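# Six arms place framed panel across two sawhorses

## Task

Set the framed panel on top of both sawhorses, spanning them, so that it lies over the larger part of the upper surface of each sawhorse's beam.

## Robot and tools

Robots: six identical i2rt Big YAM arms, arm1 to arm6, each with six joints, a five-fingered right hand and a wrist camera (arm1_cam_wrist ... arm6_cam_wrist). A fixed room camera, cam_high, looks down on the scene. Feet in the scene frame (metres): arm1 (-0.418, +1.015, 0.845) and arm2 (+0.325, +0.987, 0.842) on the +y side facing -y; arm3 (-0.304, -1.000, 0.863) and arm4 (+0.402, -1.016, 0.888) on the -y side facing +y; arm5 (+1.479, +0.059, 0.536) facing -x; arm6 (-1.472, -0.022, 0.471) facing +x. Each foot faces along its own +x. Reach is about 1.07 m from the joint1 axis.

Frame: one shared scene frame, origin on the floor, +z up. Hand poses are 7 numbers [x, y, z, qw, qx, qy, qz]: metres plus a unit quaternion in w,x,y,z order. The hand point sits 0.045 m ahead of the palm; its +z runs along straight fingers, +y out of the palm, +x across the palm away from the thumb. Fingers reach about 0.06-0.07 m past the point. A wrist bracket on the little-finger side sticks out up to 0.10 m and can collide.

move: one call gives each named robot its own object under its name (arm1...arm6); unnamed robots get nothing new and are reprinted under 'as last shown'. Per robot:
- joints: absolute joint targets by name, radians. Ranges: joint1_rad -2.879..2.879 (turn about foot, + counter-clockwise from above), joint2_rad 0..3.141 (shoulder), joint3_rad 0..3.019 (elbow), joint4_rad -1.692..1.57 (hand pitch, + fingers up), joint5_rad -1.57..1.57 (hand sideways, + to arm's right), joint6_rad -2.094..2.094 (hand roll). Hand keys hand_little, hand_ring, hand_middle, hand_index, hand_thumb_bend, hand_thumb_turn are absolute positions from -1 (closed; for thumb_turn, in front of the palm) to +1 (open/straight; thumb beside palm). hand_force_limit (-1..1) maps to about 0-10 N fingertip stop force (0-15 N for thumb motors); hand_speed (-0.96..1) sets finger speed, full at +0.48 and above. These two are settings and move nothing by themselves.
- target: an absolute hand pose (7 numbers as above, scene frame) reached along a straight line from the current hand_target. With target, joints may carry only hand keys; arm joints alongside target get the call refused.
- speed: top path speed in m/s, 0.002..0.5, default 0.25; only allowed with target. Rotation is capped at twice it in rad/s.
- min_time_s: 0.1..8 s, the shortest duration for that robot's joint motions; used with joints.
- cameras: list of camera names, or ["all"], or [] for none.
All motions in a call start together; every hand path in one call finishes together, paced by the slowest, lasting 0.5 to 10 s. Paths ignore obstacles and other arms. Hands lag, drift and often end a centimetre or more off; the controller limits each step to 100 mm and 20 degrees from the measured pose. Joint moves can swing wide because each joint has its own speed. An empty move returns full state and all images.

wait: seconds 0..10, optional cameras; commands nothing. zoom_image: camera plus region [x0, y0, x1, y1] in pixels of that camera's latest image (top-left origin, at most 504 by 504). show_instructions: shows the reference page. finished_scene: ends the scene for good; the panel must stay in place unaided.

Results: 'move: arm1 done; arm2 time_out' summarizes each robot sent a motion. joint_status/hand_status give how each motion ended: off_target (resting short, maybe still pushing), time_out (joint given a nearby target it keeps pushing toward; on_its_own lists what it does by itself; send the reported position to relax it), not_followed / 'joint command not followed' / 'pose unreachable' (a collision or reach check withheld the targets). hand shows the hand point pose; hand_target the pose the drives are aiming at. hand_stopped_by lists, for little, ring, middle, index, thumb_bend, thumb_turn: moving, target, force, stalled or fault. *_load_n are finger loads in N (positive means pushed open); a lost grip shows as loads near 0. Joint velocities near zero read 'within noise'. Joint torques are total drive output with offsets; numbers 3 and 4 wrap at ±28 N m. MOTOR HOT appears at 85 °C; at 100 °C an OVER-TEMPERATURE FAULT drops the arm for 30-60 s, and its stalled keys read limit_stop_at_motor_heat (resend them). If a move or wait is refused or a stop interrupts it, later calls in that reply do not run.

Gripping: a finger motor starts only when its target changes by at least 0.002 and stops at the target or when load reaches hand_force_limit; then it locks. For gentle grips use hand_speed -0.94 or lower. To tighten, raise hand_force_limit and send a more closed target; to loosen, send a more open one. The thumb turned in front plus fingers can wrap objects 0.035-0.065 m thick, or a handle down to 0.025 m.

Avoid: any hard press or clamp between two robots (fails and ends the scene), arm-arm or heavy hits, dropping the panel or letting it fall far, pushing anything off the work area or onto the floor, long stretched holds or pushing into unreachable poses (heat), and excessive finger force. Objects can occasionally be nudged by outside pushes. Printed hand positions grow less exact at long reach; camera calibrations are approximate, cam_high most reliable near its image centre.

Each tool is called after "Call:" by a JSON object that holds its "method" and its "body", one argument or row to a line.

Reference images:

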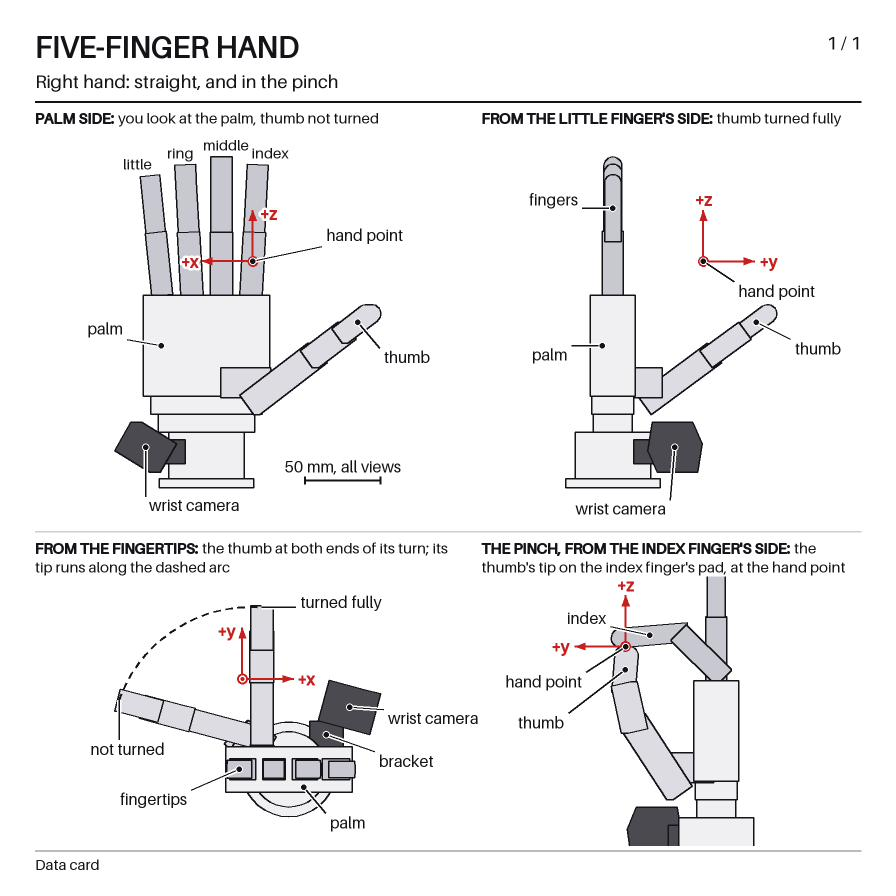

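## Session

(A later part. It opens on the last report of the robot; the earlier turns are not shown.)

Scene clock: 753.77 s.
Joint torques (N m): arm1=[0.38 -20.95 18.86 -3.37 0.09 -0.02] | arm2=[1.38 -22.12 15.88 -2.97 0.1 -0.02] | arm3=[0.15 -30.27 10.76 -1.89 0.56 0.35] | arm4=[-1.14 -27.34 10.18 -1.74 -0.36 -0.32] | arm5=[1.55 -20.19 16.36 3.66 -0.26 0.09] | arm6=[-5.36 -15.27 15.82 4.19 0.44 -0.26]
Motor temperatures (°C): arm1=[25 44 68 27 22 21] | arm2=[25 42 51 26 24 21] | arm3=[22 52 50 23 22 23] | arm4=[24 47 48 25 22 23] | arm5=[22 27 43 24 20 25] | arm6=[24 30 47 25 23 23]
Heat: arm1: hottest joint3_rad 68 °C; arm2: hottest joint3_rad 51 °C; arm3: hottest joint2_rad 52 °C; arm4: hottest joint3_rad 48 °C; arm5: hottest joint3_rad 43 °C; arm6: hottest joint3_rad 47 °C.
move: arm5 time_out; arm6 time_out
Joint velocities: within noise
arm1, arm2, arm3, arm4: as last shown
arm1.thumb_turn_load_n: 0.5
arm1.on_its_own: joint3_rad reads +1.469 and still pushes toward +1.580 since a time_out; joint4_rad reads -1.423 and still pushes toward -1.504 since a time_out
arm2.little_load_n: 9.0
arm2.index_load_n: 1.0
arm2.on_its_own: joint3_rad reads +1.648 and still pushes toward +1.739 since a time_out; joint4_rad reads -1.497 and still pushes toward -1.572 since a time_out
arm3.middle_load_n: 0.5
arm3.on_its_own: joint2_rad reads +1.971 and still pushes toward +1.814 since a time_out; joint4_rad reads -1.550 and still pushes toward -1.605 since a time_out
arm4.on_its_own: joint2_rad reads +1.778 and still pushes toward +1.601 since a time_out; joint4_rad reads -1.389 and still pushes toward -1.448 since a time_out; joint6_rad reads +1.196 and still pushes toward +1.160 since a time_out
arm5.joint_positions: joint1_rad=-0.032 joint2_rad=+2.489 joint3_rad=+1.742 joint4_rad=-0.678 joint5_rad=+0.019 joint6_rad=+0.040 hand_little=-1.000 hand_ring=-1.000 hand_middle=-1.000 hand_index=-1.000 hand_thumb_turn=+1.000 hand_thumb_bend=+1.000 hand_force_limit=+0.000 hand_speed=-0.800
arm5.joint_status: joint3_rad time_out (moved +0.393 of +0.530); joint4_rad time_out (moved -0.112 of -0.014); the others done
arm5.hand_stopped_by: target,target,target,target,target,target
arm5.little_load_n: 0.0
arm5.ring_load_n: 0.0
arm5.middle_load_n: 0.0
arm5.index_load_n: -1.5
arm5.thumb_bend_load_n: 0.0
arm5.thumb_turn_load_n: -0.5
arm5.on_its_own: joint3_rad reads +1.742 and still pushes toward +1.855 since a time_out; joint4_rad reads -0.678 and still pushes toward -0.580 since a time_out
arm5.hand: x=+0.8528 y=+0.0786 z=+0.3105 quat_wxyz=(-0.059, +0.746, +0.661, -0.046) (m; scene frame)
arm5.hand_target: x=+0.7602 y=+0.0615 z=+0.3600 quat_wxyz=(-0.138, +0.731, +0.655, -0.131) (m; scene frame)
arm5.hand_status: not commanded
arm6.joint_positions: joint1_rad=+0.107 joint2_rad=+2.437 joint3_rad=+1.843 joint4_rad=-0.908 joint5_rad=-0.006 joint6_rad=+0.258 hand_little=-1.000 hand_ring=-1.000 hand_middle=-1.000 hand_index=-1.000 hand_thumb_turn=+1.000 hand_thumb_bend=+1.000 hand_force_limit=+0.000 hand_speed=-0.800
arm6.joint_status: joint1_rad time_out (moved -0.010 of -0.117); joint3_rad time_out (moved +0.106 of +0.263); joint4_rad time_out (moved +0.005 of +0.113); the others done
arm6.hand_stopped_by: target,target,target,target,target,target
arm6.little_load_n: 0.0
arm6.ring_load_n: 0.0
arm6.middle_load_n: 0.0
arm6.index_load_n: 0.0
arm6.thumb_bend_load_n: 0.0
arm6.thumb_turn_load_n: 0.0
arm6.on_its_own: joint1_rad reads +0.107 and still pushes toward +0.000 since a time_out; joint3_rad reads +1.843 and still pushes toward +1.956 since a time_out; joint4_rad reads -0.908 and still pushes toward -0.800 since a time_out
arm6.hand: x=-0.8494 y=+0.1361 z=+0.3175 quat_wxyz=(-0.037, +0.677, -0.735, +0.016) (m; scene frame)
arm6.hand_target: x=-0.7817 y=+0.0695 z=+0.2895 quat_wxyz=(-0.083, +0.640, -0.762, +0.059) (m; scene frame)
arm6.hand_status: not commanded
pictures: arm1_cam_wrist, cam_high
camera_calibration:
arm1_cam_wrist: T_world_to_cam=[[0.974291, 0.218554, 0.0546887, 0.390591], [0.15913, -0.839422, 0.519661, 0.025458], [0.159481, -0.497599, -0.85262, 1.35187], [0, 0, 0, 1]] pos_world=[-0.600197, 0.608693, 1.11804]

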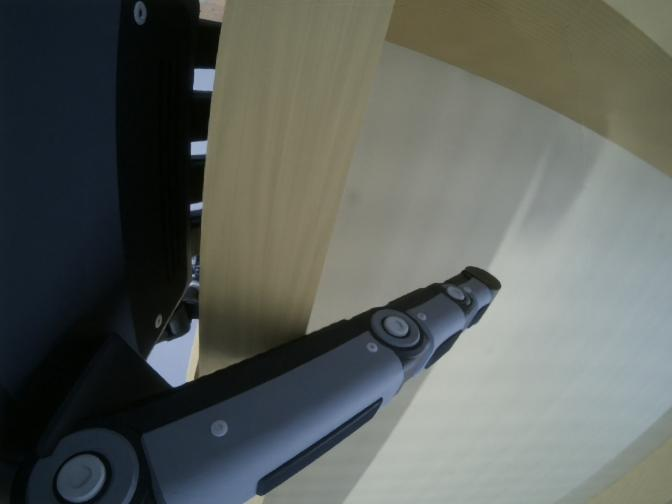

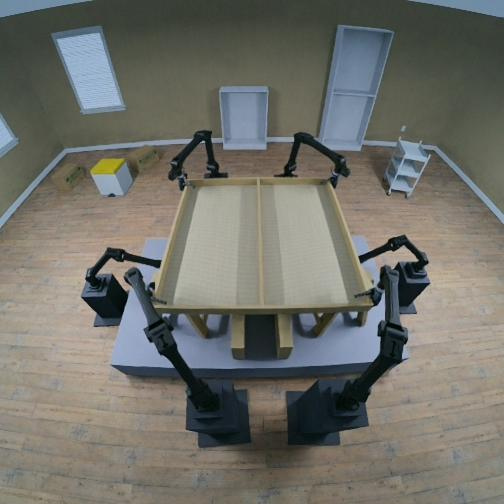

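Call:
{"method": "move", "body": {
  "arm5": {"target": [1.01, 0.0, 0.335, 0, 0.68, 0.733, 0], "speed": 0.4},
  "arm6": {"target": [-1.0, 0.03, 0.325, 0, 0.65, -0.76, 0], "speed": 0.4}
}}

Call:
{"method": "move", "body": {
  "arm5": {"target": [1.04, -0.245, 0.335, 0, 0.6087, 0.7933, 0], "speed": 0.4},
  "arm6": {"target": [-1.01, -0.19, 0.325, 0, 0.6087, -0.7933, 0], "speed": 0.4},
  "cameras": ["cam_high"]
}}

Scene clock: 787.20 s.
Joint torques (N m): arm1=[0.56 -20.89 18.84 -3.4 0.1 -0.02] | arm2=[1.26 -22.18 15.9 -2.97 0.09 -0.02] | arm3=[0.09 -30.39 10.73 -1.91 0.56 0.34] | arm4=[-0.91 -27.58 10.21 -1.77 -0.37 -0.36] | arm5=[-0.44 -17.26 4.86 -0.12 -0.13 -0.29] | arm6=[2.02 -18.61 4.86 0.13 0.01 -0.17]
Motor temperatures (°C): arm1=[25 45 74 27 22 21] | arm2=[25 40 55 26 23 21] | arm3=[22 53 47 23 22 23] | arm4=[24 48 45 25 22 23] | arm5=[23 28 44 24 20 25] | arm6=[24 29 53 26 23 23]
Heat: arm1: hottest joint3_rad 74 °C; arm2: hottest joint3_rad 55 °C; arm3: hottest joint2_rad 53 °C; arm4: hottest joint2_rad 48 °C; arm5: hottest joint3_rad 44 °C; arm6: hottest joint3_rad 53 °C.
move: arm5 off_target; arm6 done
Joint velocities: within noise
arm1, arm2, arm3, arm4: as last shown
arm1.little_load_n: 12.0
arm1.thumb_turn_load_n: 0.0
arm1.on_its_own: joint3_rad reads +1.469 and still pushes toward +1.580 since a time_out; joint4_rad reads -1.423 and still pushes toward -1.504 since a time_out
arm2.index_load_n: 0.5
arm2.on_its_own: joint3_rad reads +1.648 and still pushes toward +1.739 since a time_out; joint4_rad reads -1.497 and still pushes toward -1.572 since a time_out
arm3.ring_load_n: 3.0
arm3.middle_load_n: 0.0
arm3.on_its_own: joint2_rad reads +1.971 and still pushes toward +1.814 since a time_out; joint4_rad reads -1.550 and still pushes toward -1.605 since a time_out
arm4.little_load_n: 0.5
arm4.on_its_own: joint2_rad reads +1.778 and still pushes toward +1.601 since a time_out; joint4_rad reads -1.389 and still pushes toward -1.448 since a time_out; joint6_rad reads +1.196 and still pushes toward +1.160 since a time_out
arm5.joint_positions: joint1_rad=+0.108 joint2_rad=+2.284 joint3_rad=+1.293 joint4_rad=-0.607 joint5_rad=-0.007 joint6_rad=+0.014 hand_little=-1.000 hand_ring=-1.000 hand_middle=-1.000 hand_index=-1.000 hand_thumb_turn=+1.000 hand_thumb_bend=+1.000 hand_force_limit=+0.000 hand_speed=-0.800
arm5.joint_status: not commanded
arm5.hand_stopped_by: target,target,target,target,target,target
arm5.little_load_n: 0.0
arm5.ring_load_n: 0.0
arm5.middle_load_n: 0.0
arm5.index_load_n: 0.0
arm5.thumb_bend_load_n: 0.0
arm5.thumb_turn_load_n: 0.0
arm5.hand: x=+1.0180 y=-0.0021 z=+0.3244 quat_wxyz=(+0.011, +0.690, +0.723, +0.005) (m; scene frame)
arm5.hand_target: x=+1.0090 y=-0.0024 z=+0.3355 quat_wxyz=(+0.003, +0.683, +0.730, -0.005) (m; scene frame)
arm5.hand_status: off_target (0.013 m and 2.2 deg from the pose sent, 0.177 m and 14.1 deg at the start; pose on its path clipped on 2 of 51 steps)
arm6.joint_positions: joint1_rad=-0.044 joint2_rad=+2.151 joint3_rad=+1.270 joint4_rad=-0.706 joint5_rad=+0.017 joint6_rad=+0.192 hand_little=-1.000 hand_ring=-1.000 hand_middle=-1.000 hand_index=-1.000 hand_thumb_turn=+1.000 hand_thumb_bend=+1.000 hand_force_limit=+0.000 hand_speed=-0.800
arm6.joint_status: not commanded
arm6.hand_stopped_by: target,target,target,target,target,target
arm6.little_load_n: 0.0
arm6.ring_load_n: 0.0
arm6.middle_load_n: 0.0
arm6.index_load_n: 0.0
arm6.thumb_bend_load_n: 0.0
arm6.thumb_turn_load_n: 0.0
arm6.hand: x=-1.0002 y=+0.0287 z=+0.3226 quat_wxyz=(+0.006, +0.645, -0.764, +0.001) (m; scene frame)
arm6.hand_target: x=-0.9983 y=+0.0284 z=+0.3245 quat_wxyz=(+0.001, +0.650, -0.760, +0.006) (m; scene frame)
arm6.hand_status: done (0.003 m and 0.9 deg from the pose sent, 0.184 m and 6.2 deg at the start)
pictures: none

Scene clock: 788.97 s.
Joint torques (N m): arm1=[0.44 -20.84 18.86 -3.38 0.1 -0.02] | arm2=[1.2 -22.12 15.9 -2.93 0.1 -0.01] | arm3=[0.15 -30.51 10.76 -1.88 0.58 0.35] | arm4=[-0.73 -27.46 10.43 -1.81 -0.33 -0.31] | arm5=[-0.85 -16.15 7.95 -0.51 -0.07 0.08] | arm6=[2.37 -16.03 7.57 -0.68 -0.1 -0.16]
Motor temperatures (°C): arm1=[25 45 74 27 22 21] | arm2=[25 40 55 26 23 21] | arm3=[22 53 47 23 22 23] | arm4=[24 49 45 25 22 23] | arm5=[23 28 43 24 20 25] | arm6=[24 29 52 25 23 23]
Heat: arm1: hottest joint3_rad 74 °C; arm2: hottest joint3_rad 55 °C; arm3: hottest joint2_rad 53 °C; arm4: hottest joint2_rad 49 °C; arm5: hottest joint3_rad 43 °C; arm6: hottest joint3_rad 52 °C.
move: arm5 off_target; arm6 done
Joint velocities: within noise
arm1, arm2, arm3, arm4: as last shown
arm1.on_its_own: joint3_rad reads +1.469 and still pushes toward +1.580 since a time_out; joint4_rad reads -1.423 and still pushes toward -1.504 since a time_out
arm2.on_its_own: joint3_rad reads +1.648 and still pushes toward +1.739 since a time_out; joint4_rad reads -1.497 and still pushes toward -1.572 since a time_out
arm3.little_load_n: 6.5
arm3.on_its_own: joint2_rad reads +1.971 and still pushes toward +1.814 since a time_out; joint4_rad reads -1.550 and still pushes toward -1.605 since a time_out
arm4.little_load_n: 0.0
arm4.on_its_own: joint2_rad reads +1.778 and still pushes toward +1.601 since a time_out; joint4_rad reads -1.389 and still pushes toward -1.448 since a time_out; joint6_rad reads +1.196 and still pushes toward +1.160 since a time_out
arm5.joint_positions: joint1_rad=+0.570 joint2_rad=+2.333 joint3_rad=+1.447 joint4_rad=-0.702 joint5_rad=+0.013 joint6_rad=+0.232 hand_little=-1.000 hand_ring=-1.000 hand_middle=-1.000 hand_index=-1.000 hand_thumb_turn=+1.000 hand_thumb_bend=+1.000 hand_force_limit=+0.000 hand_speed=-0.800
arm5.joint_status: not commanded
arm5.hand_stopped_by: target,target,target,target,target,target
arm5.little_load_n: 0.0
arm5.ring_load_n: 0.0
arm5.middle_load_n: 0.0
arm5.index_load_n: 0.0
arm5.thumb_bend_load_n: 0.0
arm5.thumb_turn_load_n: 0.5
arm5.hand: x=+1.0498 y=-0.2359 z=+0.3323 quat_wxyz=(-0.003, +0.597, +0.802, +0.008) (m; scene frame)
arm5.hand_target: x=+1.0395 y=-0.2415 z=+0.3346 quat_wxyz=(-0.006, +0.605, +0.796, +0.004) (m; scene frame)
arm5.hand_status: off_target (0.014 m and 2.0 deg from the pose sent, 0.244 m and 12.4 deg at the start)
arm6.joint_positions: joint1_rad=-0.468 joint2_rad=+2.157 joint3_rad=+1.336 joint4_rad=-0.743 joint5_rad=+0.011 joint6_rad=-0.120 hand_little=-1.000 hand_ring=-1.000 hand_middle=-1.000 hand_index=-1.000 hand_thumb_turn=+1.000 hand_thumb_bend=+1.000 hand_force_limit=+0.000 hand_speed=-0.800
arm6.joint_status: not commanded
arm6.hand_stopped_by: target,target,target,target,target,target
arm6.little_load_n: 0.0
arm6.ring_load_n: 0.0
arm6.middle_load_n: 0.0
arm6.index_load_n: 0.0
arm6.thumb_bend_load_n: 0.0
arm6.thumb_turn_load_n: 0.0
arm6.hand: x=-1.0143 y=-0.1913 z=+0.3335 quat_wxyz=(-0.003, +0.602, -0.799, +0.005) (m; scene frame)
arm6.hand_target: x=-1.0105 y=-0.1893 z=+0.3251 quat_wxyz=(+0.000, +0.609, -0.793, -0.001) (m; scene frame)
arm6.hand_status: done (0.010 m and 1.2 deg from the pose sent, 0.219 m and 5.4 deg at the start)
pictures: cam_high

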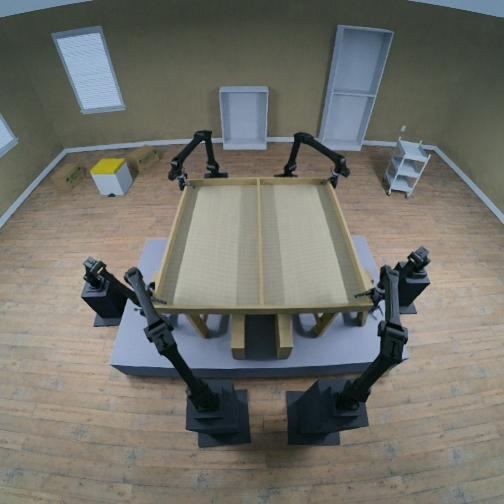

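Call:
{"method": "move", "body": {
  "arm5": {"joints": {"joint1_rad": 0.513, "joint2_rad": 2.58, "joint3_rad": 2.10, "joint4_rad": -0.84, "joint6_rad": 0.204}, "min_time_s": 3},
  "arm6": {"joints": {"joint1_rad": -0.43, "joint2_rad": 2.56, "joint3_rad": 1.98, "joint4_rad": -0.81, "joint6_rad": -0.10}, "min_time_s": 3},
  "cameras": ["cam_high"]
}}

Call:
{"method": "zoom_image", "body": {
  "camera": "cam_high",
  "region": [110, 210, 260, 360]
}}

Call:
{"method": "zoom_image", "body": {
  "camera": "cam_high",
  "region": [270, 210, 420, 360]
}}

Scene clock: 802.43 s.
Joint torques (N m): arm1=[0.5 -20.84 18.82 -3.34 0.09 -0.02] | arm2=[1.32 -22.12 15.94 -3.03 0.09 -0.02] | arm3=[0.09 -30.33 10.76 -1.91 0.56 0.35] | arm4=[-1.14 -27.28 10.35 -1.94 -0.32 -0.33] | arm5=[-4.01 -19.9 15.66 0.4 -0.07 -0.28] | arm6=[4.84 -16.32 12.38 1.26 -0.11 0.01]
Motor temperatures (°C): arm1=[25 45 76 27 22 21] | arm2=[25 40 56 26 23 21] | arm3=[22 54 46 23 23 23] | arm4=[24 49 45 25 22 23] | arm5=[23 29 42 23 20 25] | arm6=[24 30 48 25 23 22]
Heat: arm1: hottest joint3_rad 76 °C; arm2: hottest joint3_rad 56 °C; arm3: hottest joint2_rad 54 °C; arm4: hottest joint2_rad 49 °C; arm5: hottest joint3_rad 42 °C; arm6: hottest joint3_rad 48 °C.
move: arm5 time_out; arm6 done
Joint velocities: within noise
arm1, arm2, arm3, arm4: as last shown
arm1.on_its_own: joint3_rad reads +1.469 and still pushes toward +1.580 since a time_out; joint4_rad reads -1.423 and still pushes toward -1.504 since a time_out
arm2.little_load_n: 8.5
arm2.index_load_n: 1.0
arm2.on_its_own: joint3_rad reads +1.648 and still pushes toward +1.739 since a time_out; joint4_rad reads -1.497 and still pushes toward -1.572 since a time_out
arm3.little_load_n: 6.0
arm3.ring_load_n: 3.5
arm3.on_its_own: joint2_rad reads +1.971 and still pushes toward +1.814 since a time_out; joint4_rad reads -1.550 and still pushes toward -1.605 since a time_out
arm4.on_its_own: joint2_rad reads +1.778 and still pushes toward +1.601 since a time_out; joint4_rad reads -1.389 and still pushes toward -1.448 since a time_out; joint6_rad reads +1.196 and still pushes toward +1.160 since a time_out
arm5.joint_positions: joint1_rad=+0.560 joint2_rad=+2.574 joint3_rad=+2.005 joint4_rad=-0.851 joint5_rad=+0.012 joint6_rad=+0.232 hand_little=-1.000 hand_ring=-1.000 hand_middle=-1.000 hand_index=-1.000 hand_thumb_turn=+1.000 hand_thumb_bend=+1.000 hand_force_limit=+0.000 hand_speed=-0.800
arm5.joint_status: joint1_rad time_out (moved -0.010 of -0.057); joint3_rad time_out (moved +0.557 of +0.653); the others done
arm5.hand_stopped_by: target,target,target,target,target,target
arm5.little_load_n: 0.0
arm5.ring_load_n: 0.0
arm5.middle_load_n: 0.0
arm5.index_load_n: 0.0
arm5.thumb_bend_load_n: 0.0
arm5.thumb_turn_load_n: 0.0
arm5.on_its_own: joint1_rad reads +0.560 and still pushes toward +0.513 since a time_out; joint3_rad reads +2.005 and still pushes toward +2.100 since a time_out
arm5.hand: x=+0.8981 y=-0.3158 z=+0.3371 quat_wxyz=(-0.036, +0.599, +0.797, -0.069) (m; scene frame)
arm5.hand_target: x=+0.8414 y=-0.3067 z=+0.3644 quat_wxyz=(-0.060, +0.608, +0.783, -0.112) (m; scene frame)
arm5.hand_status: not commanded
arm6.joint_positions: joint1_rad=-0.470 joint2_rad=+2.470 joint3_rad=+1.913 joint4_rad=-0.842 joint5_rad=+0.008 joint6_rad=-0.110 hand_little=-1.000 hand_ring=-1.000 hand_middle=-1.000 hand_index=-1.000 hand_thumb_turn=+1.000 hand_thumb_bend=+1.000 hand_force_limit=+0.000 hand_speed=-0.800
arm6.joint_status: all done
arm6.hand_stopped_by: target,target,target,target,target,target
arm6.little_load_n: -2.0
arm6.ring_load_n: -1.5
arm6.middle_load_n: -1.0
arm6.index_load_n: -2.0
arm6.thumb_bend_load_n: -0.5
arm6.thumb_turn_load_n: 0.0
arm6.hand: x=-0.8471 y=-0.2621 z=+0.3098 quat_wxyz=(-0.046, +0.594, -0.800, +0.075) (m; scene frame)
arm6.hand_target: x=-0.8256 y=-0.2399 z=+0.2718 quat_wxyz=(-0.050, +0.606, -0.790, +0.077) (m; scene frame)
arm6.hand_status: not commanded
pictures: cam_high

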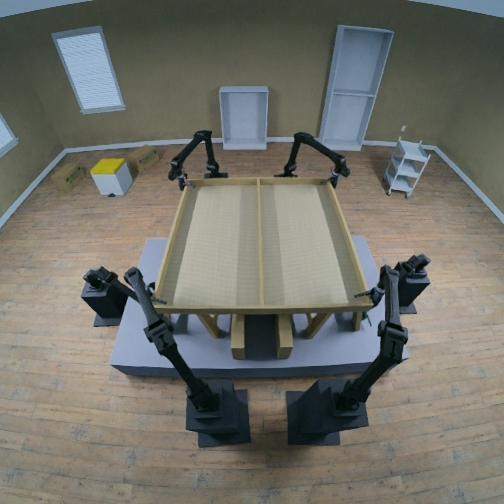

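Scaled by 3.360 from the camera's 504x504 image, which has a finer 720x720 frame.

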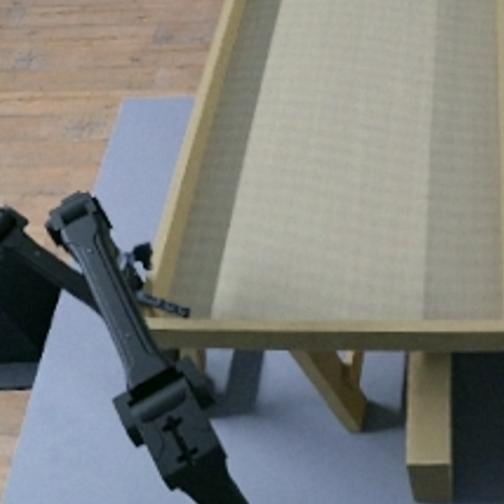

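Scaled by 3.360 from the camera's 504x504 image, which has a finer 720x720 frame.

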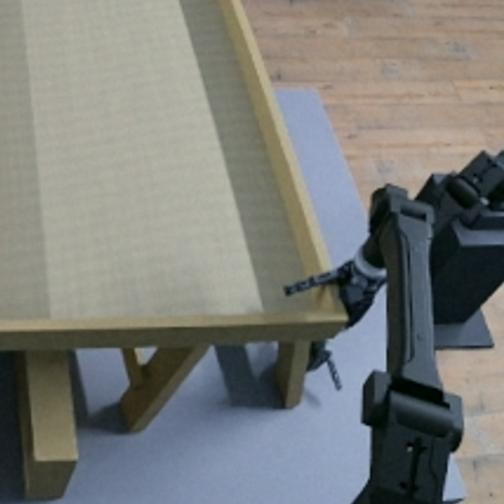

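Call:
{"method": "move", "body": {
  "arm5": {"joints": {"joint1_rad": 0.47, "joint2_rad": 2.70, "joint3_rad": 2.35, "joint4_rad": -1.0, "joint6_rad": 0.20}, "min_time_s": 3},
  "arm6": {"joints": {"joint1_rad": -0.40, "joint2_rad": 2.61, "joint3_rad": 2.18, "joint4_rad": -0.90, "joint6_rad": -0.10}, "min_time_s": 3},
  "cameras": ["cam_high"]
}}

Call:
{"method": "zoom_image", "body": {
  "camera": "cam_high",
  "region": [110, 210, 410, 360]
}}

Scene clock: 821.77 s.
Joint torques (N m): arm1=[0.5 -20.95 18.88 -3.4 0.09 -0.02] | arm2=[1.26 -22.12 15.86 -2.99 0.09 -0.01] | arm3=[0.09 -30.15 10.73 -1.89 0.57 0.35] | arm4=[-1.14 -27.81 10.35 -1.87 -0.36 -0.32] | arm5=[-6.95 -20.89 15.46 0.42 -0.07 -0.29] | arm6=[7 -20.6 13.68 1.01 -0.11 0]
Motor temperatures (°C): arm1=[25 45 78 27 22 21] | arm2=[25 40 58 26 23 21] | arm3=[22 55 46 23 23 23] | arm4=[24 49 45 25 22 23] | arm5=[23 30 44 23 20 25] | arm6=[24 31 48 25 23 22]
Heat: arm1: hottest joint3_rad 78 °C; arm2: hottest joint3_rad 58 °C; arm3: hottest joint2_rad 55 °C; arm4: hottest joint2_rad 49 °C; arm5: hottest joint3_rad 44 °C; arm6: hottest joint3_rad 48 °C.
move: arm5 time_out; arm6 time_out
Joint velocities: within noise
arm1, arm2, arm3, arm4: as last shown
arm1.little_load_n: 12.5
arm1.thumb_turn_load_n: 0.5
arm1.on_its_own: joint3_rad reads +1.469 and still pushes toward +1.580 since a time_out; joint4_rad reads -1.423 and still pushes toward -1.504 since a time_out
arm2.little_load_n: 9.0
arm2.index_load_n: 0.5
arm2.on_its_own: joint3_rad reads +1.648 and still pushes toward +1.739 since a time_out; joint4_rad reads -1.497 and still pushes toward -1.572 since a time_out
arm3.on_its_own: joint2_rad reads +1.971 and still pushes toward +1.814 since a time_out; joint4_rad reads -1.550 and still pushes toward -1.605 since a time_out
arm4.on_its_own: joint2_rad reads +1.778 and still pushes toward +1.601 since a time_out; joint4_rad reads -1.389 and still pushes toward -1.448 since a time_out; joint6_rad reads +1.196 and still pushes toward +1.160 since a time_out
arm5.joint_positions: joint1_rad=+0.559 joint2_rad=+2.692 joint3_rad=+2.263 joint4_rad=-1.011 joint5_rad=+0.012 joint6_rad=+0.218 hand_little=-1.000 hand_ring=-1.000 hand_middle=-1.000 hand_index=-1.000 hand_thumb_turn=+1.000 hand_thumb_bend=+1.000 hand_force_limit=+0.000 hand_speed=-0.800
arm5.joint_status: joint1_rad time_out (moved -0.001 of -0.090); the others done
arm5.hand_stopped_by: target,target,target,target,target,target
arm5.little_load_n: 0.0
arm5.ring_load_n: 0.0
arm5.middle_load_n: 0.0
arm5.index_load_n: 0.0
arm5.thumb_bend_load_n: 0.0
arm5.thumb_turn_load_n: 0.0
arm5.on_its_own: joint1_rad reads +0.559 and still pushes toward +0.470 since a time_out
arm5.hand: x=+0.8675 y=-0.3309 z=+0.3410 quat_wxyz=(-0.033, +0.595, +0.801, -0.060) (m; scene frame)
arm5.hand_target: x=+0.8021 y=-0.2886 z=+0.3657 quat_wxyz=(-0.056, +0.621, +0.776, -0.097) (m; scene frame)
arm5.hand_status: not commanded
arm6.joint_positions: joint1_rad=-0.471 joint2_rad=+2.558 joint3_rad=+2.102 joint4_rad=-0.924 joint5_rad=+0.008 joint6_rad=-0.108 hand_little=-1.000 hand_ring=-1.000 hand_middle=-1.000 hand_index=-1.000 hand_thumb_turn=+1.000 hand_thumb_bend=+1.000 hand_force_limit=+0.000 hand_speed=-0.800
arm6.joint_status: joint1_rad time_out (moved -0.001 of +0.070); the others done
arm6.hand_stopped_by: target,target,target,target,target,target
arm6.little_load_n: -1.0
arm6.ring_load_n: -0.5
arm6.middle_load_n: 0.0
arm6.index_load_n: -1.5
arm6.thumb_bend_load_n: 0.0
arm6.thumb_turn_load_n: 0.0
arm6.on_its_own: joint1_rad reads -0.471 and still pushes toward -0.400 since a time_out
arm6.hand: x=-0.8114 y=-0.2778 z=+0.3134 quat_wxyz=(-0.051, +0.592, -0.800, +0.084) (m; scene frame)
arm6.hand_target: x=-0.7704 y=-0.2374 z=+0.3041 quat_wxyz=(-0.068, +0.615, -0.779, +0.102) (m; scene frame)
arm6.hand_status: not commanded
pictures: cam_high

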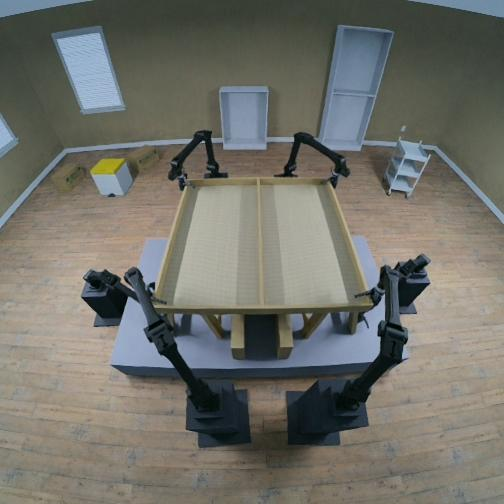

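Scaled by 1.680 from the camera's 504x504 image, which has a finer 720x720 frame.

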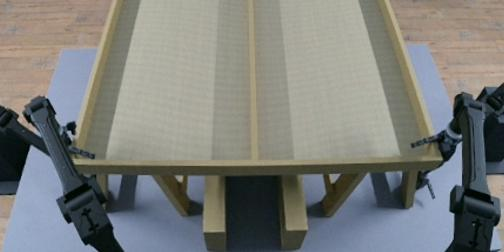

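Call:
{"method": "move", "body": {
  "arm1": {"target": [-0.592, 0.549, 0.982, 0, 0.7071, 0.7071, 0], "speed": 0.05},
  "arm2": {"target": [0.602, 0.600, 0.990, 0, 0.7071, -0.7071, 0], "speed": 0.05},
  "arm3": {"target": [-0.610, -0.534, 0.989, 0, 0.7071, 0.7071, 0], "speed": 0.05},
  "arm4": {"target": [0.553, -0.482, 0.975, 0, 0.7071, -0.7071, 0], "speed": 0.05},
  "arm5": {"target": [0.93, -0.28, 0.345, 0, 0.6087, 0.7933, 0], "speed": 0.1},
  "arm6": {"target": [-0.89, -0.23, 0.34, 0, 0.6087, -0.7933, 0], "speed": 0.1},
  "cameras": ["all"]
}}

Scene clock: 836.87 s.
Joint torques (N m): arm1=[-0.62 -12.57 6.56 0.76 0 -0.11] | arm2=[1.38 -15.44 6.87 0.68 0.07 -0.08] | arm3=[0.03 -15.74 7.04 0.73 0.1 0.14] | arm4=[0.62 -13.45 7.57 1.25 -0.05 -0.05] | arm5=[-0.09 -21.83 6.89 0.05 -0.17 -0.05] | arm6=[1.14 -23.94 6.46 -0.69 0.06 -0.17]
Motor temperatures (°C): arm1=[25 45 76 27 22 21] | arm2=[24 40 57 26 23 21] | arm3=[22 54 46 23 23 23] | arm4=[24 49 45 25 22 23] | arm5=[23 33 44 23 20 25] | arm6=[24 32 49 25 23 22]
Heat: arm1: hottest joint3_rad 76 °C; arm2: hottest joint3_rad 57 °C; arm3: hottest joint2_rad 54 °C; arm4: hottest joint2_rad 49 °C; arm5: hottest joint3_rad 44 °C; arm6: hottest joint3_rad 49 °C.
move: arm1 off_target; arm2 off_target; arm3 off_target; arm4 off_target; arm5 off_target; arm6 done
Joint velocities: within noise
arm1.joint_positions: joint1_rad=-0.528 joint2_rad=+1.643 joint3_rad=+1.428 joint4_rad=-1.347 joint5_rad=-0.004 joint6_rad=+1.075 hand_little=+0.000 hand_ring=+0.000 hand_middle=-0.053 hand_index=-0.108 hand_thumb_turn=-1.000 hand_thumb_bend=+1.000 hand_force_limit=+0.000 hand_speed=-0.800
arm1.joint_status: not commanded
arm1.hand_stopped_by: target,target,force,force,target,target
arm1.little_load_n: 0.0
arm1.ring_load_n: 0.0
arm1.middle_load_n: 0.0
arm1.index_load_n: 0.0
arm1.thumb_bend_load_n: 0.5
arm1.thumb_turn_load_n: 0.0
arm1.hand: x=-0.5862 y=+0.5478 z=+0.9963 quat_wxyz=(-0.002, -0.703, -0.711, +0.002) (m; scene frame)
arm1.hand_target: x=-0.5897 y=+0.5528 z=+0.9825 quat_wxyz=(+0.002, -0.704, -0.710, -0.007) (m; scene frame)
arm1.hand_status: off_target (0.015 m and 0.7 deg from the pose sent, 0.037 m and 1.4 deg at the start)
arm2.joint_positions: joint1_rad=+0.684 joint2_rad=+1.757 joint3_rad=+1.581 joint4_rad=-1.417 joint5_rad=+0.020 joint6_rad=-0.879 hand_little=-0.163 hand_ring=-0.126 hand_middle=-0.069 hand_index=+0.000 hand_thumb_turn=-1.000 hand_thumb_bend=+1.000 hand_force_limit=+0.000 hand_speed=-0.800
arm2.joint_status: not commanded
arm2.hand_stopped_by: force,force,force,target,target,target
arm2.little_load_n: 0.0
arm2.ring_load_n: 0.0
arm2.middle_load_n: 0.0
arm2.index_load_n: 0.0
arm2.thumb_bend_load_n: 0.5
arm2.thumb_turn_load_n: 0.5
arm2.hand: x=+0.5934 y=+0.6031 z=+0.9982 quat_wxyz=(+0.002, +0.703, -0.711, -0.012) (m; scene frame)
arm2.hand_target: x=+0.5989 y=+0.6025 z=+0.9910 quat_wxyz=(+0.003, +0.704, -0.710, -0.007) (m; scene frame)
arm2.hand_status: off_target (0.012 m and 1.5 deg from the pose sent, 0.050 m and 1.7 deg at the start)
arm3.joint_positions: joint1_rad=+0.555 joint2_rad=+1.964 joint3_rad=+1.861 joint4_rad=-1.458 joint5_rad=-0.014 joint6_rad=-0.944 hand_little=-0.163 hand_ring=-0.125 hand_middle=-0.053 hand_index=+0.000 hand_thumb_turn=-1.000 hand_thumb_bend=+1.000 hand_force_limit=+0.000 hand_speed=-0.800
arm3.joint_status: not commanded
arm3.hand_stopped_by: force,force,force,target,target,target
arm3.little_load_n: 0.0
arm3.ring_load_n: 0.0
arm3.middle_load_n: 0.0
arm3.index_load_n: 0.5
arm3.thumb_bend_load_n: 0.0
arm3.thumb_turn_load_n: 0.5
arm3.hand: x=-0.6052 y=-0.5357 z=+1.0075 quat_wxyz=(-0.004, +0.708, +0.706, +0.001) (m; scene frame)
arm3.hand_target: x=-0.6076 y=-0.5378 z=+0.9904 quat_wxyz=(+0.007, +0.710, +0.704, -0.001) (m; scene frame)
arm3.hand_status: off_target (0.019 m and 0.5 deg from the pose sent, 0.052 m and 0.6 deg at the start)
arm4.joint_positions: joint1_rad=-0.357 joint2_rad=+1.824 joint3_rad=+1.493 joint4_rad=-1.272 joint5_rad=-0.024 joint6_rad=+1.163 hand_little=+0.000 hand_ring=+0.000 hand_middle=-0.069 hand_index=-0.107 hand_thumb_turn=-1.000 hand_thumb_bend=+1.000 hand_force_limit=+0.000 hand_speed=-0.800
arm4.joint_status: not commanded
arm4.hand_stopped_by: target,target,force,force,target,target
arm4.little_load_n: -0.5
arm4.ring_load_n: 0.0
arm4.middle_load_n: 0.0
arm4.index_load_n: 0.0
arm4.thumb_bend_load_n: 0.5
arm4.thumb_turn_load_n: -0.5
arm4.hand: x=+0.5476 y=-0.4926 z=+0.9835 quat_wxyz=(+0.012, +0.707, -0.707, -0.002) (m; scene frame)
arm4.hand_target: x=+0.5489 y=-0.4851 z=+0.9761 quat_wxyz=(+0.009, +0.710, -0.704, -0.003) (m; scene frame)
arm4.hand_status: off_target (0.015 m and 1.3 deg from the pose sent, 0.063 m and 1.8 deg at the start; pose on its path clipped on 9 of 119 steps)
arm5.joint_positions: joint1_rad=+0.526 joint2_rad=+2.592 joint3_rad=+1.981 joint4_rad=-1.004 joint5_rad=+0.004 joint6_rad=+0.208 hand_little=-1.000 hand_ring=-1.000 hand_middle=-1.000 hand_index=-1.000 hand_thumb_turn=+1.000 hand_thumb_bend=+1.000 hand_force_limit=+0.000 hand_speed=-0.800
arm5.joint_status: not commanded
arm5.hand_stopped_by: target,target,target,target,target,target
arm5.little_load_n: 0.0
arm5.ring_load_n: 0.0
arm5.middle_load_n: 0.0
arm5.index_load_n: 0.0
arm5.thumb_bend_load_n: 0.0
arm5.thumb_turn_load_n: 0.0
arm5.hand: x=+0.9391 y=-0.2679 z=+0.3245 quat_wxyz=(+0.007, +0.605, +0.796, +0.019) (m; scene frame)
arm5.hand_target: x=+0.9299 y=-0.2793 z=+0.3450 quat_wxyz=(-0.001, +0.605, +0.796, +0.000) (m; scene frame)
arm5.hand_status: off_target (0.026 m and 2.3 deg from the pose sent, 0.081 m and 8.0 deg at the start)
arm6.joint_positions: joint1_rad=-0.434 joint2_rad=+2.435 joint3_rad=+1.901 joint4_rad=-1.034 joint5_rad=+0.014 joint6_rad=-0.117 hand_little=-1.000 hand_ring=-1.000 hand_middle=-1.000 hand_index=-1.000 hand_thumb_turn=+1.000 hand_thumb_bend=+1.000 hand_force_limit=+0.000 hand_speed=-0.800
arm6.joint_status: not commanded
arm6.hand_stopped_by: target,target,target,target,target,target
arm6.little_load_n: 0.0
arm6.ring_load_n: 0.0
arm6.middle_load_n: 0.0
arm6.index_load_n: 0.0
arm6.thumb_bend_load_n: 0.0
arm6.thumb_turn_load_n: 0.0
arm6.hand: x=-0.8847 y=-0.2238 z=+0.3357 quat_wxyz=(-0.001, +0.614, -0.789, +0.004) (m; scene frame)
arm6.hand_target: x=-0.8902 y=-0.2315 z=+0.3400 quat_wxyz=(+0.002, +0.612, -0.791, +0.002) (m; scene frame)
arm6.hand_status: done (0.009 m and 0.9 deg from the pose sent, 0.096 m and 11.4 deg at the start)
pictures: arm1_cam_wrist, arm2_cam_wrist, arm3_cam_wrist, arm4_cam_wrist, arm5_cam_wrist, arm6_cam_wrist, cam_high
camera_calibration:
arm1_cam_wrist: T_world_to_cam=[[0.968198, 0.246657, 0.0418693, 0.386941], [0.186851, -0.824191, 0.534599, 0.0250457], [0.166371, -0.509774, -0.844068, 1.33239], [0, 0, 0, 1]] pos_world=[-0.600987, 0.604419, 1.09504]
arm2_cam_wrist: T_world_to_cam=[[-0.961358, -0.264218, 0.0773272, 0.646815], [-0.192544, 0.846056, 0.497108, -0.886998], [-0.196768, 0.46301, -0.864236, 0.814803], [0, 0, 0, 1]] pos_world=[0.611361, 0.544089, 1.0951]
arm3_cam_wrist: T_world_to_cam=[[0.955326, 0.294469, 0.0252788, 0.702946], [0.240607, -0.824545, 0.512088, -0.808996], [0.171638, -0.483129, -0.858561, 0.825124], [0, 0, 0, 1]] pos_world=[-0.618515, -0.475408, 1.10493]
arm4_cam_wrist: T_world_to_cam=[[-0.951537, -0.305666, 0.0338503, 0.329638], [-0.251845, 0.837664, 0.484658, 0.078013], [-0.176499, 0.452644, -0.874049, 1.2915], [0, 0, 0, 1]] pos_world=[0.561258, -0.54918, 1.07987]
arm5_cam_wrist: T_world_to_cam=[[0.825684, 0.563897, -0.0162937, -0.616949], [0.494273, -0.709212, 0.502705, -0.818476], [0.271918, -0.423129, -0.864305, 0.0212879], [0, 0, 0, 1]] pos_world=[0.908168, -0.22357, 0.419799]
arm6_cam_wrist: T_world_to_cam=[[-0.998813, 0.0337855, -0.0350895, -0.860415], [0.0127068, 0.876141, 0.481887, 0.0472993], [0.0470241, 0.480869, -0.87553, 0.559306], [0, 0, 0, 1]] pos_world=[-0.886295, -0.281324, 0.436705]

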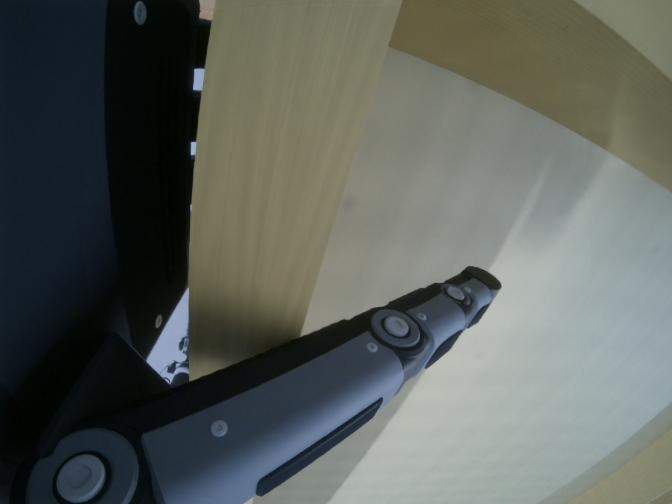

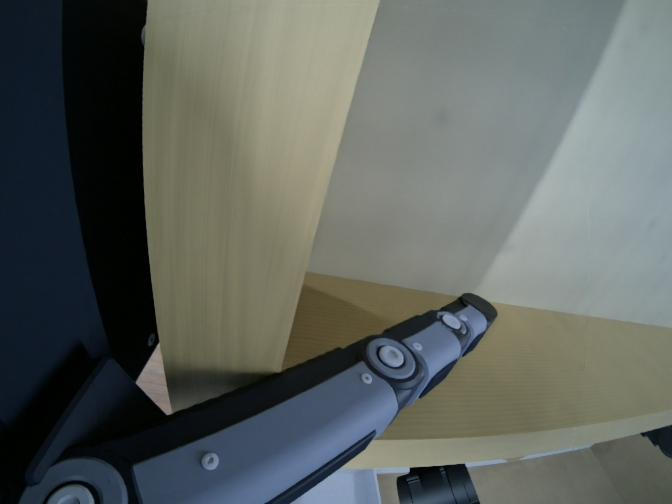

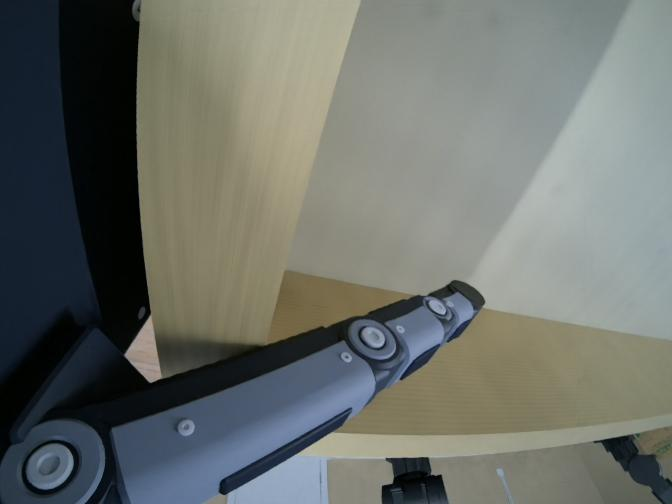

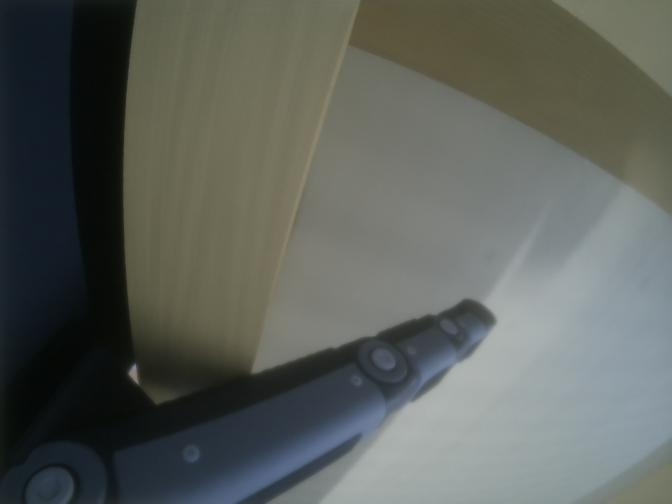

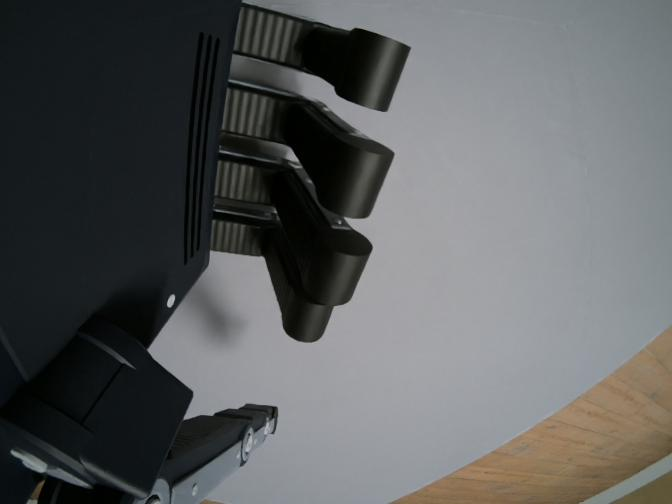

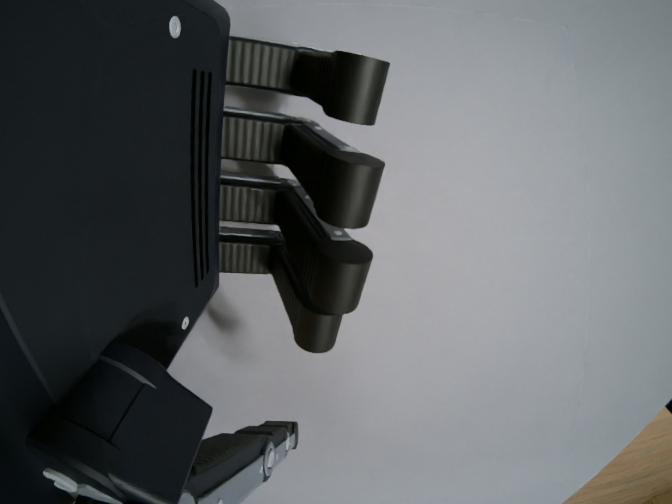

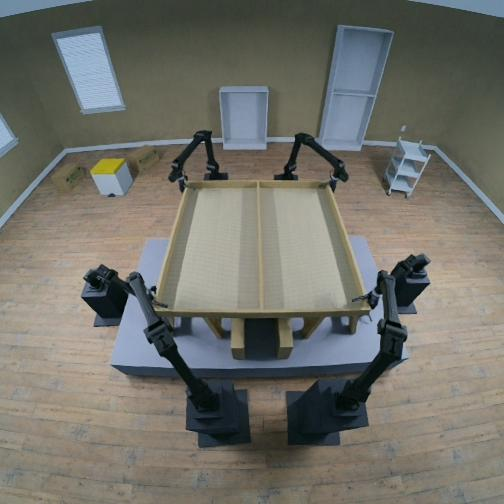

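Call:
{"method": "move", "body": {
  "arm1": {"joints": {"hand_little": 1, "hand_ring": 1, "hand_middle": 1, "hand_index": 1}},
  "arm2": {"joints": {"hand_little": 1, "hand_ring": 1, "hand_middle": 1, "hand_index": 1}},
  "arm3": {"joints": {"hand_little": 1, "hand_ring": 1, "hand_middle": 1, "hand_index": 1}},
  "arm4": {"joints": {"hand_little": 1, "hand_ring": 1, "hand_middle": 1, "hand_index": 1}},
  "arm5": {"target": [1.10, -0.10, 0.40, 0, 0.68, 0.733, 0], "speed": 0.25},
  "arm6": {"target": [-1.10, -0.10, 0.40, 0, 0.65, -0.76, 0], "speed": 0.25},
  "cameras": ["arm1_cam_wrist", "arm2_cam_wrist", "arm3_cam_wrist", "arm4_cam_wrist", "cam_high"]
}}

Call:
{"method": "zoom_image", "body": {
  "camera": "cam_high",
  "region": [130, 160, 280, 340]
}}

Call:
{"method": "zoom_image", "body": {
  "camera": "cam_high",
  "region": [270, 160, 420, 340]
}}

Scene clock: 849.70 s.
Joint torques (N m): arm1=[-0.62 -12.45 6.56 0.75 0.03 -0.1] | arm2=[1.14 -15.44 6.9 0.69 0.07 -0.11] | arm3=[-0.03 -15.74 7.04 0.73 0.08 0.15] | arm4=[0.62 -13.22 7.92 1.28 -0.08 -0.05] | arm5=[-0.91 -14.68 4.62 0.29 -0.17 -0.1] | arm6=[2.73 -14.74 5.12 0.09 -0.09 0.01]
Motor temperatures (°C): arm1=[25 42 68 26 22 21] | arm2=[24 39 53 25 23 21] | arm3=[22 50 44 23 22 23] | arm4=[24 47 44 25 21 23] | arm5=[23 34 41 23 20 25] | arm6=[24 34 45 25 23 22]
Heat: arm1: hottest joint3_rad 68 °C; arm2: hottest joint3_rad 53 °C; arm3: hottest joint2_rad 50 °C; arm4: hottest joint2_rad 47 °C; arm5: hottest joint3_rad 41 °C; arm6: hottest joint3_rad 45 °C.
move: arm1 done; arm2 done; arm3 done; arm4 done; arm5 off_target; arm6 done
Joint velocities: within noise
arm1.joint_positions: joint1_rad=-0.528 joint2_rad=+1.643 joint3_rad=+1.428 joint4_rad=-1.345 joint5_rad=-0.004 joint6_rad=+1.074 hand_little=+1.000 hand_ring=+1.000 hand_middle=+1.000 hand_index=+1.000 hand_thumb_turn=-1.000 hand_thumb_bend=+1.000 hand_force_limit=+0.000 hand_speed=-0.800
arm1.joint_status: all done
arm1.hand_stopped_by: target,target,target,target,target,target
arm1.little_load_n: 0.0
arm1.ring_load_n: 0.0
arm1.middle_load_n: 0.0
arm1.index_load_n: 0.0
arm1.thumb_bend_load_n: 0.0
arm1.thumb_turn_load_n: -0.5
arm1.hand: x=-0.5863 y=+0.5475 z=+0.9963 quat_wxyz=(-0.002, -0.702, -0.712, +0.002) (m; scene frame)
arm1.hand_target: x=-0.5898 y=+0.5526 z=+0.9824 quat_wxyz=(+0.001, -0.704, -0.710, -0.006) (m; scene frame)
arm1.hand_status: not commanded
arm2.joint_positions: joint1_rad=+0.684 joint2_rad=+1.757 joint3_rad=+1.581 joint4_rad=-1.417 joint5_rad=+0.023 joint6_rad=-0.877 hand_little=+1.000 hand_ring=+1.000 hand_middle=+1.000 hand_index=+1.000 hand_thumb_turn=-1.000 hand_thumb_bend=+1.000 hand_force_limit=+0.000 hand_speed=-0.800
arm2.joint_status: all done
arm2.hand_stopped_by: target,target,target,target,target,target
arm2.little_load_n: 0.0
arm2.ring_load_n: 0.0
arm2.middle_load_n: 0.0
arm2.index_load_n: 0.0
arm2.thumb_bend_load_n: 0.0
arm2.thumb_turn_load_n: 1.0
arm2.hand: x=+0.5931 y=+0.6029 z=+0.9983 quat_wxyz=(+0.003, +0.703, -0.711, -0.012) (m; scene frame)
arm2.hand_target: x=+0.5985 y=+0.6022 z=+0.9911 quat_wxyz=(+0.004, +0.704, -0.710, -0.007) (m; scene frame)
arm2.hand_status: not commanded
arm3.joint_positions: joint1_rad=+0.555 joint2_rad=+1.964 joint3_rad=+1.861 joint4_rad=-1.458 joint5_rad=-0.014 joint6_rad=-0.943 hand_little=+1.000 hand_ring=+1.000 hand_middle=+1.000 hand_index=+1.000 hand_thumb_turn=-1.000 hand_thumb_bend=+1.000 hand_force_limit=+0.000 hand_speed=-0.800
arm3.joint_status: all done
arm3.hand_stopped_by: target,target,target,target,target,target
arm3.little_load_n: 0.0
arm3.ring_load_n: 0.0
arm3.middle_load_n: 0.0
arm3.index_load_n: 0.0
arm3.thumb_bend_load_n: 0.0
arm3.thumb_turn_load_n: 0.5
arm3.hand: x=-0.6053 y=-0.5358 z=+1.0075 quat_wxyz=(-0.004, +0.709, +0.705, +0.001) (m; scene frame)
arm3.hand_target: x=-0.6076 y=-0.5380 z=+0.9904 quat_wxyz=(+0.007, +0.710, +0.704, -0.001) (m; scene frame)
arm3.hand_status: not commanded
arm4.joint_positions: joint1_rad=-0.357 joint2_rad=+1.824 joint3_rad=+1.493 joint4_rad=-1.272 joint5_rad=-0.024 joint6_rad=+1.162 hand_little=+1.000 hand_ring=+1.000 hand_middle=+1.000 hand_index=+1.000 hand_thumb_turn=-1.000 hand_thumb_bend=+1.000 hand_force_limit=+0.000 hand_speed=-0.800
arm4.joint_status: all done
arm4.hand_stopped_by: target,target,target,target,target,target
arm4.little_load_n: 0.0
arm4.ring_load_n: 0.0
arm4.middle_load_n: 0.0
arm4.index_load_n: 0.0
arm4.thumb_bend_load_n: 0.0
arm4.thumb_turn_load_n: -0.5
arm4.hand: x=+0.5476 y=-0.4927 z=+0.9835 quat_wxyz=(+0.011, +0.708, -0.706, -0.002) (m; scene frame)
arm4.hand_target: x=+0.5488 y=-0.4852 z=+0.9761 quat_wxyz=(+0.009, +0.711, -0.703, -0.003) (m; scene frame)
arm4.hand_status: not commanded
arm5.joint_positions: joint1_rad=+0.343 joint2_rad=+2.032 joint3_rad=+1.044 joint4_rad=-0.622 joint5_rad=+0.003 joint6_rad=+0.221 hand_little=-1.000 hand_ring=-1.000 hand_middle=-1.000 hand_index=-1.000 hand_thumb_turn=+1.000 hand_thumb_bend=+1.000 hand_force_limit=+0.000 hand_speed=-0.800
arm5.joint_status: not commanded
arm5.hand_stopped_by: target,target,target,target,target,target
arm5.little_load_n: 0.0
arm5.ring_load_n: 0.0
arm5.middle_load_n: 0.0
arm5.index_load_n: 0.0
arm5.thumb_bend_load_n: 0.0
arm5.thumb_turn_load_n: 0.0
arm5.hand: x=+1.1094 y=-0.0982 z=+0.3922 quat_wxyz=(+0.008, +0.680, +0.733, +0.015) (m; scene frame)
arm5.hand_target: x=+1.1002 y=-0.1005 z=+0.4000 quat_wxyz=(+0.000, +0.681, +0.732, +0.000) (m; scene frame)
arm5.hand_status: off_target (0.012 m and 2.0 deg from the pose sent, 0.245 m and 11.4 deg at the start)
arm6.joint_positions: joint1_rad=-0.345 joint2_rad=+1.844 joint3_rad=+1.008 joint4_rad=-0.752 joint5_rad=+0.011 joint6_rad=-0.117 hand_little=-1.000 hand_ring=-1.000 hand_middle=-1.000 hand_index=-1.000 hand_thumb_turn=+1.000 hand_thumb_bend=+1.000 hand_force_limit=+0.000 hand_speed=-0.800
arm6.joint_status: not commanded
arm6.hand_stopped_by: target,target,target,target,target,target
arm6.little_load_n: 0.0
arm6.ring_load_n: 0.0
arm6.middle_load_n: 0.0
arm6.index_load_n: 0.0
arm6.thumb_bend_load_n: 0.0
arm6.thumb_turn_load_n: 0.5
arm6.hand: x=-1.1027 y=-0.1044 z=+0.3994 quat_wxyz=(+0.003, +0.649, -0.761, -0.005) (m; scene frame)
arm6.hand_target: x=-1.0997 y=-0.1000 z=+0.4001 quat_wxyz=(-0.001, +0.650, -0.760, +0.000) (m; scene frame)
arm6.hand_status: done (0.005 m and 0.7 deg from the pose sent, 0.257 m and 5.3 deg at the start)
pictures: arm1_cam_wrist, arm2_cam_wrist, arm3_cam_wrist, arm4_cam_wrist, cam_high
camera_calibration:
arm1_cam_wrist: T_world_to_cam=[[0.96785, 0.248204, 0.0407563, 0.387262], [0.18855, -0.823174, 0.535568, 0.0243188], [0.16648, -0.510665, -0.843508, 1.33223], [0, 0, 0, 1]] pos_world=[-0.601186, 0.604221, 1.09494]
arm2_cam_wrist: T_world_to_cam=[[-0.961466, -0.262999, 0.0800957, 0.643083], [-0.190438, 0.847228, 0.495922, -0.88769], [-0.198287, 0.461559, -0.864665, 0.817053], [0, 0, 0, 1]] pos_world=[0.611263, 0.544088, 1.09519]
arm3_cam_wrist: T_world_to_cam=[[0.955776, 0.293013, 0.0252204, 0.702528], [0.239377, -0.824898, 0.512096, -0.81004], [0.170855, -0.483412, -0.858558, 0.824437], [0, 0, 0, 1]] pos_world=[-0.618413, -0.475508, 1.10493]
arm4_cam_wrist: T_world_to_cam=[[-0.95106, -0.307147, 0.0338573, 0.328641], [-0.253151, 0.837287, 0.484629, 0.0785974], [-0.177201, 0.45234, -0.874064, 1.29176], [0, 0, 0, 1]] pos_world=[0.561355, -0.549184, 1.07987]

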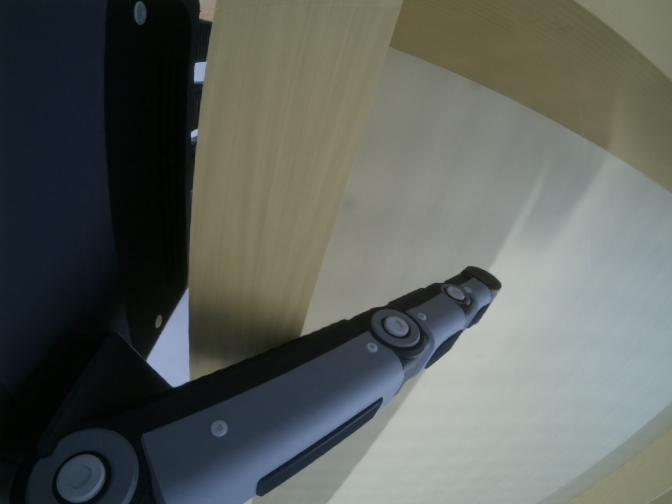

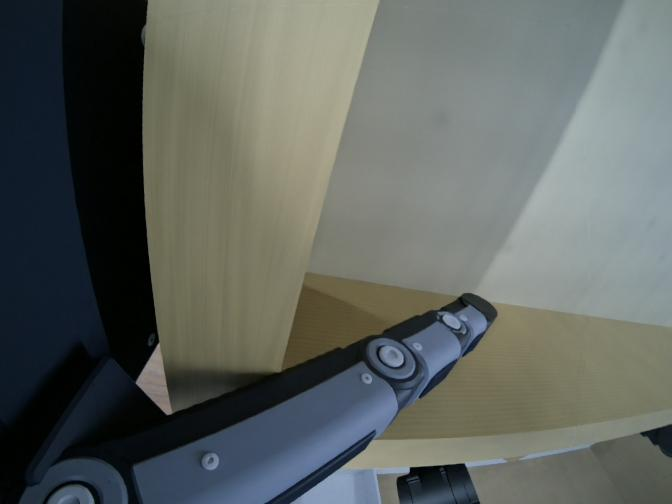

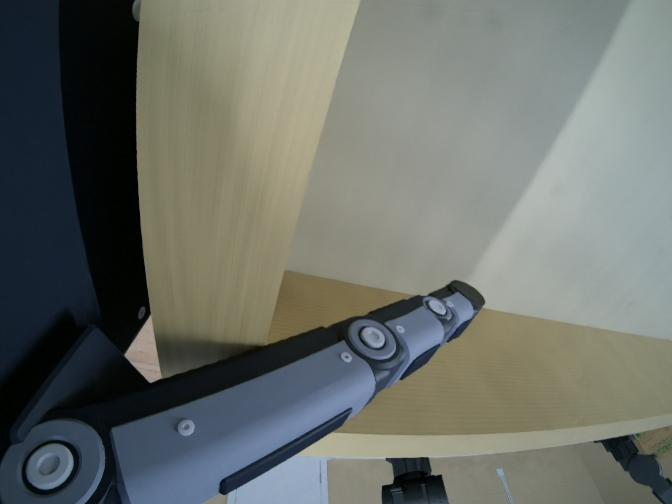

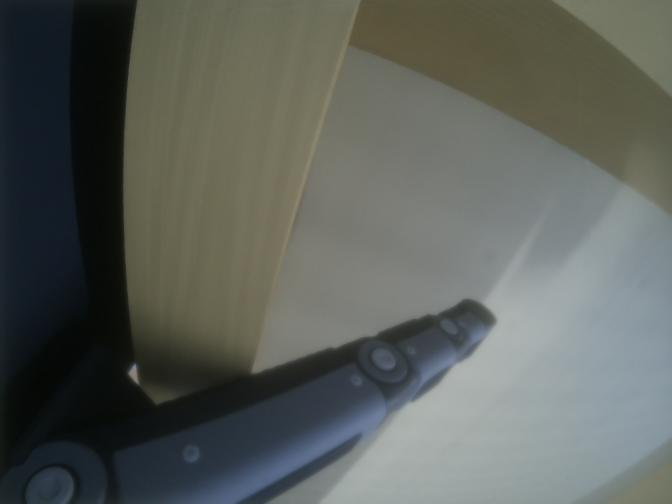

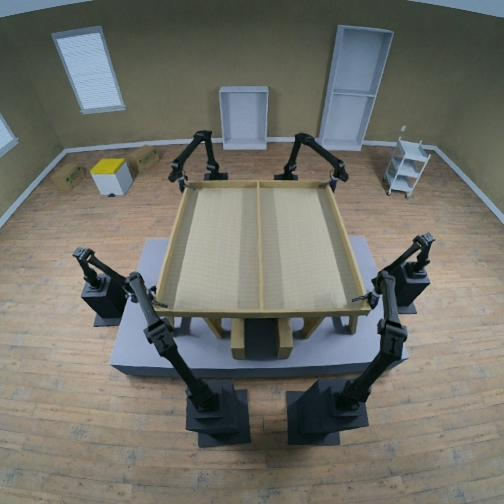

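Scaled by 2.800 from the camera's 504x504 image, which has a finer 720x720 frame.

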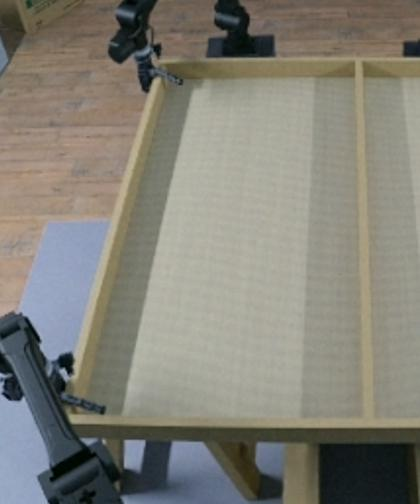

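Scaled by 2.800 from the camera's 504x504 image, which has a finer 720x720 frame.

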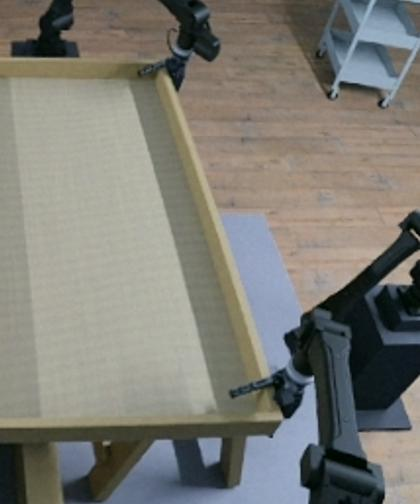

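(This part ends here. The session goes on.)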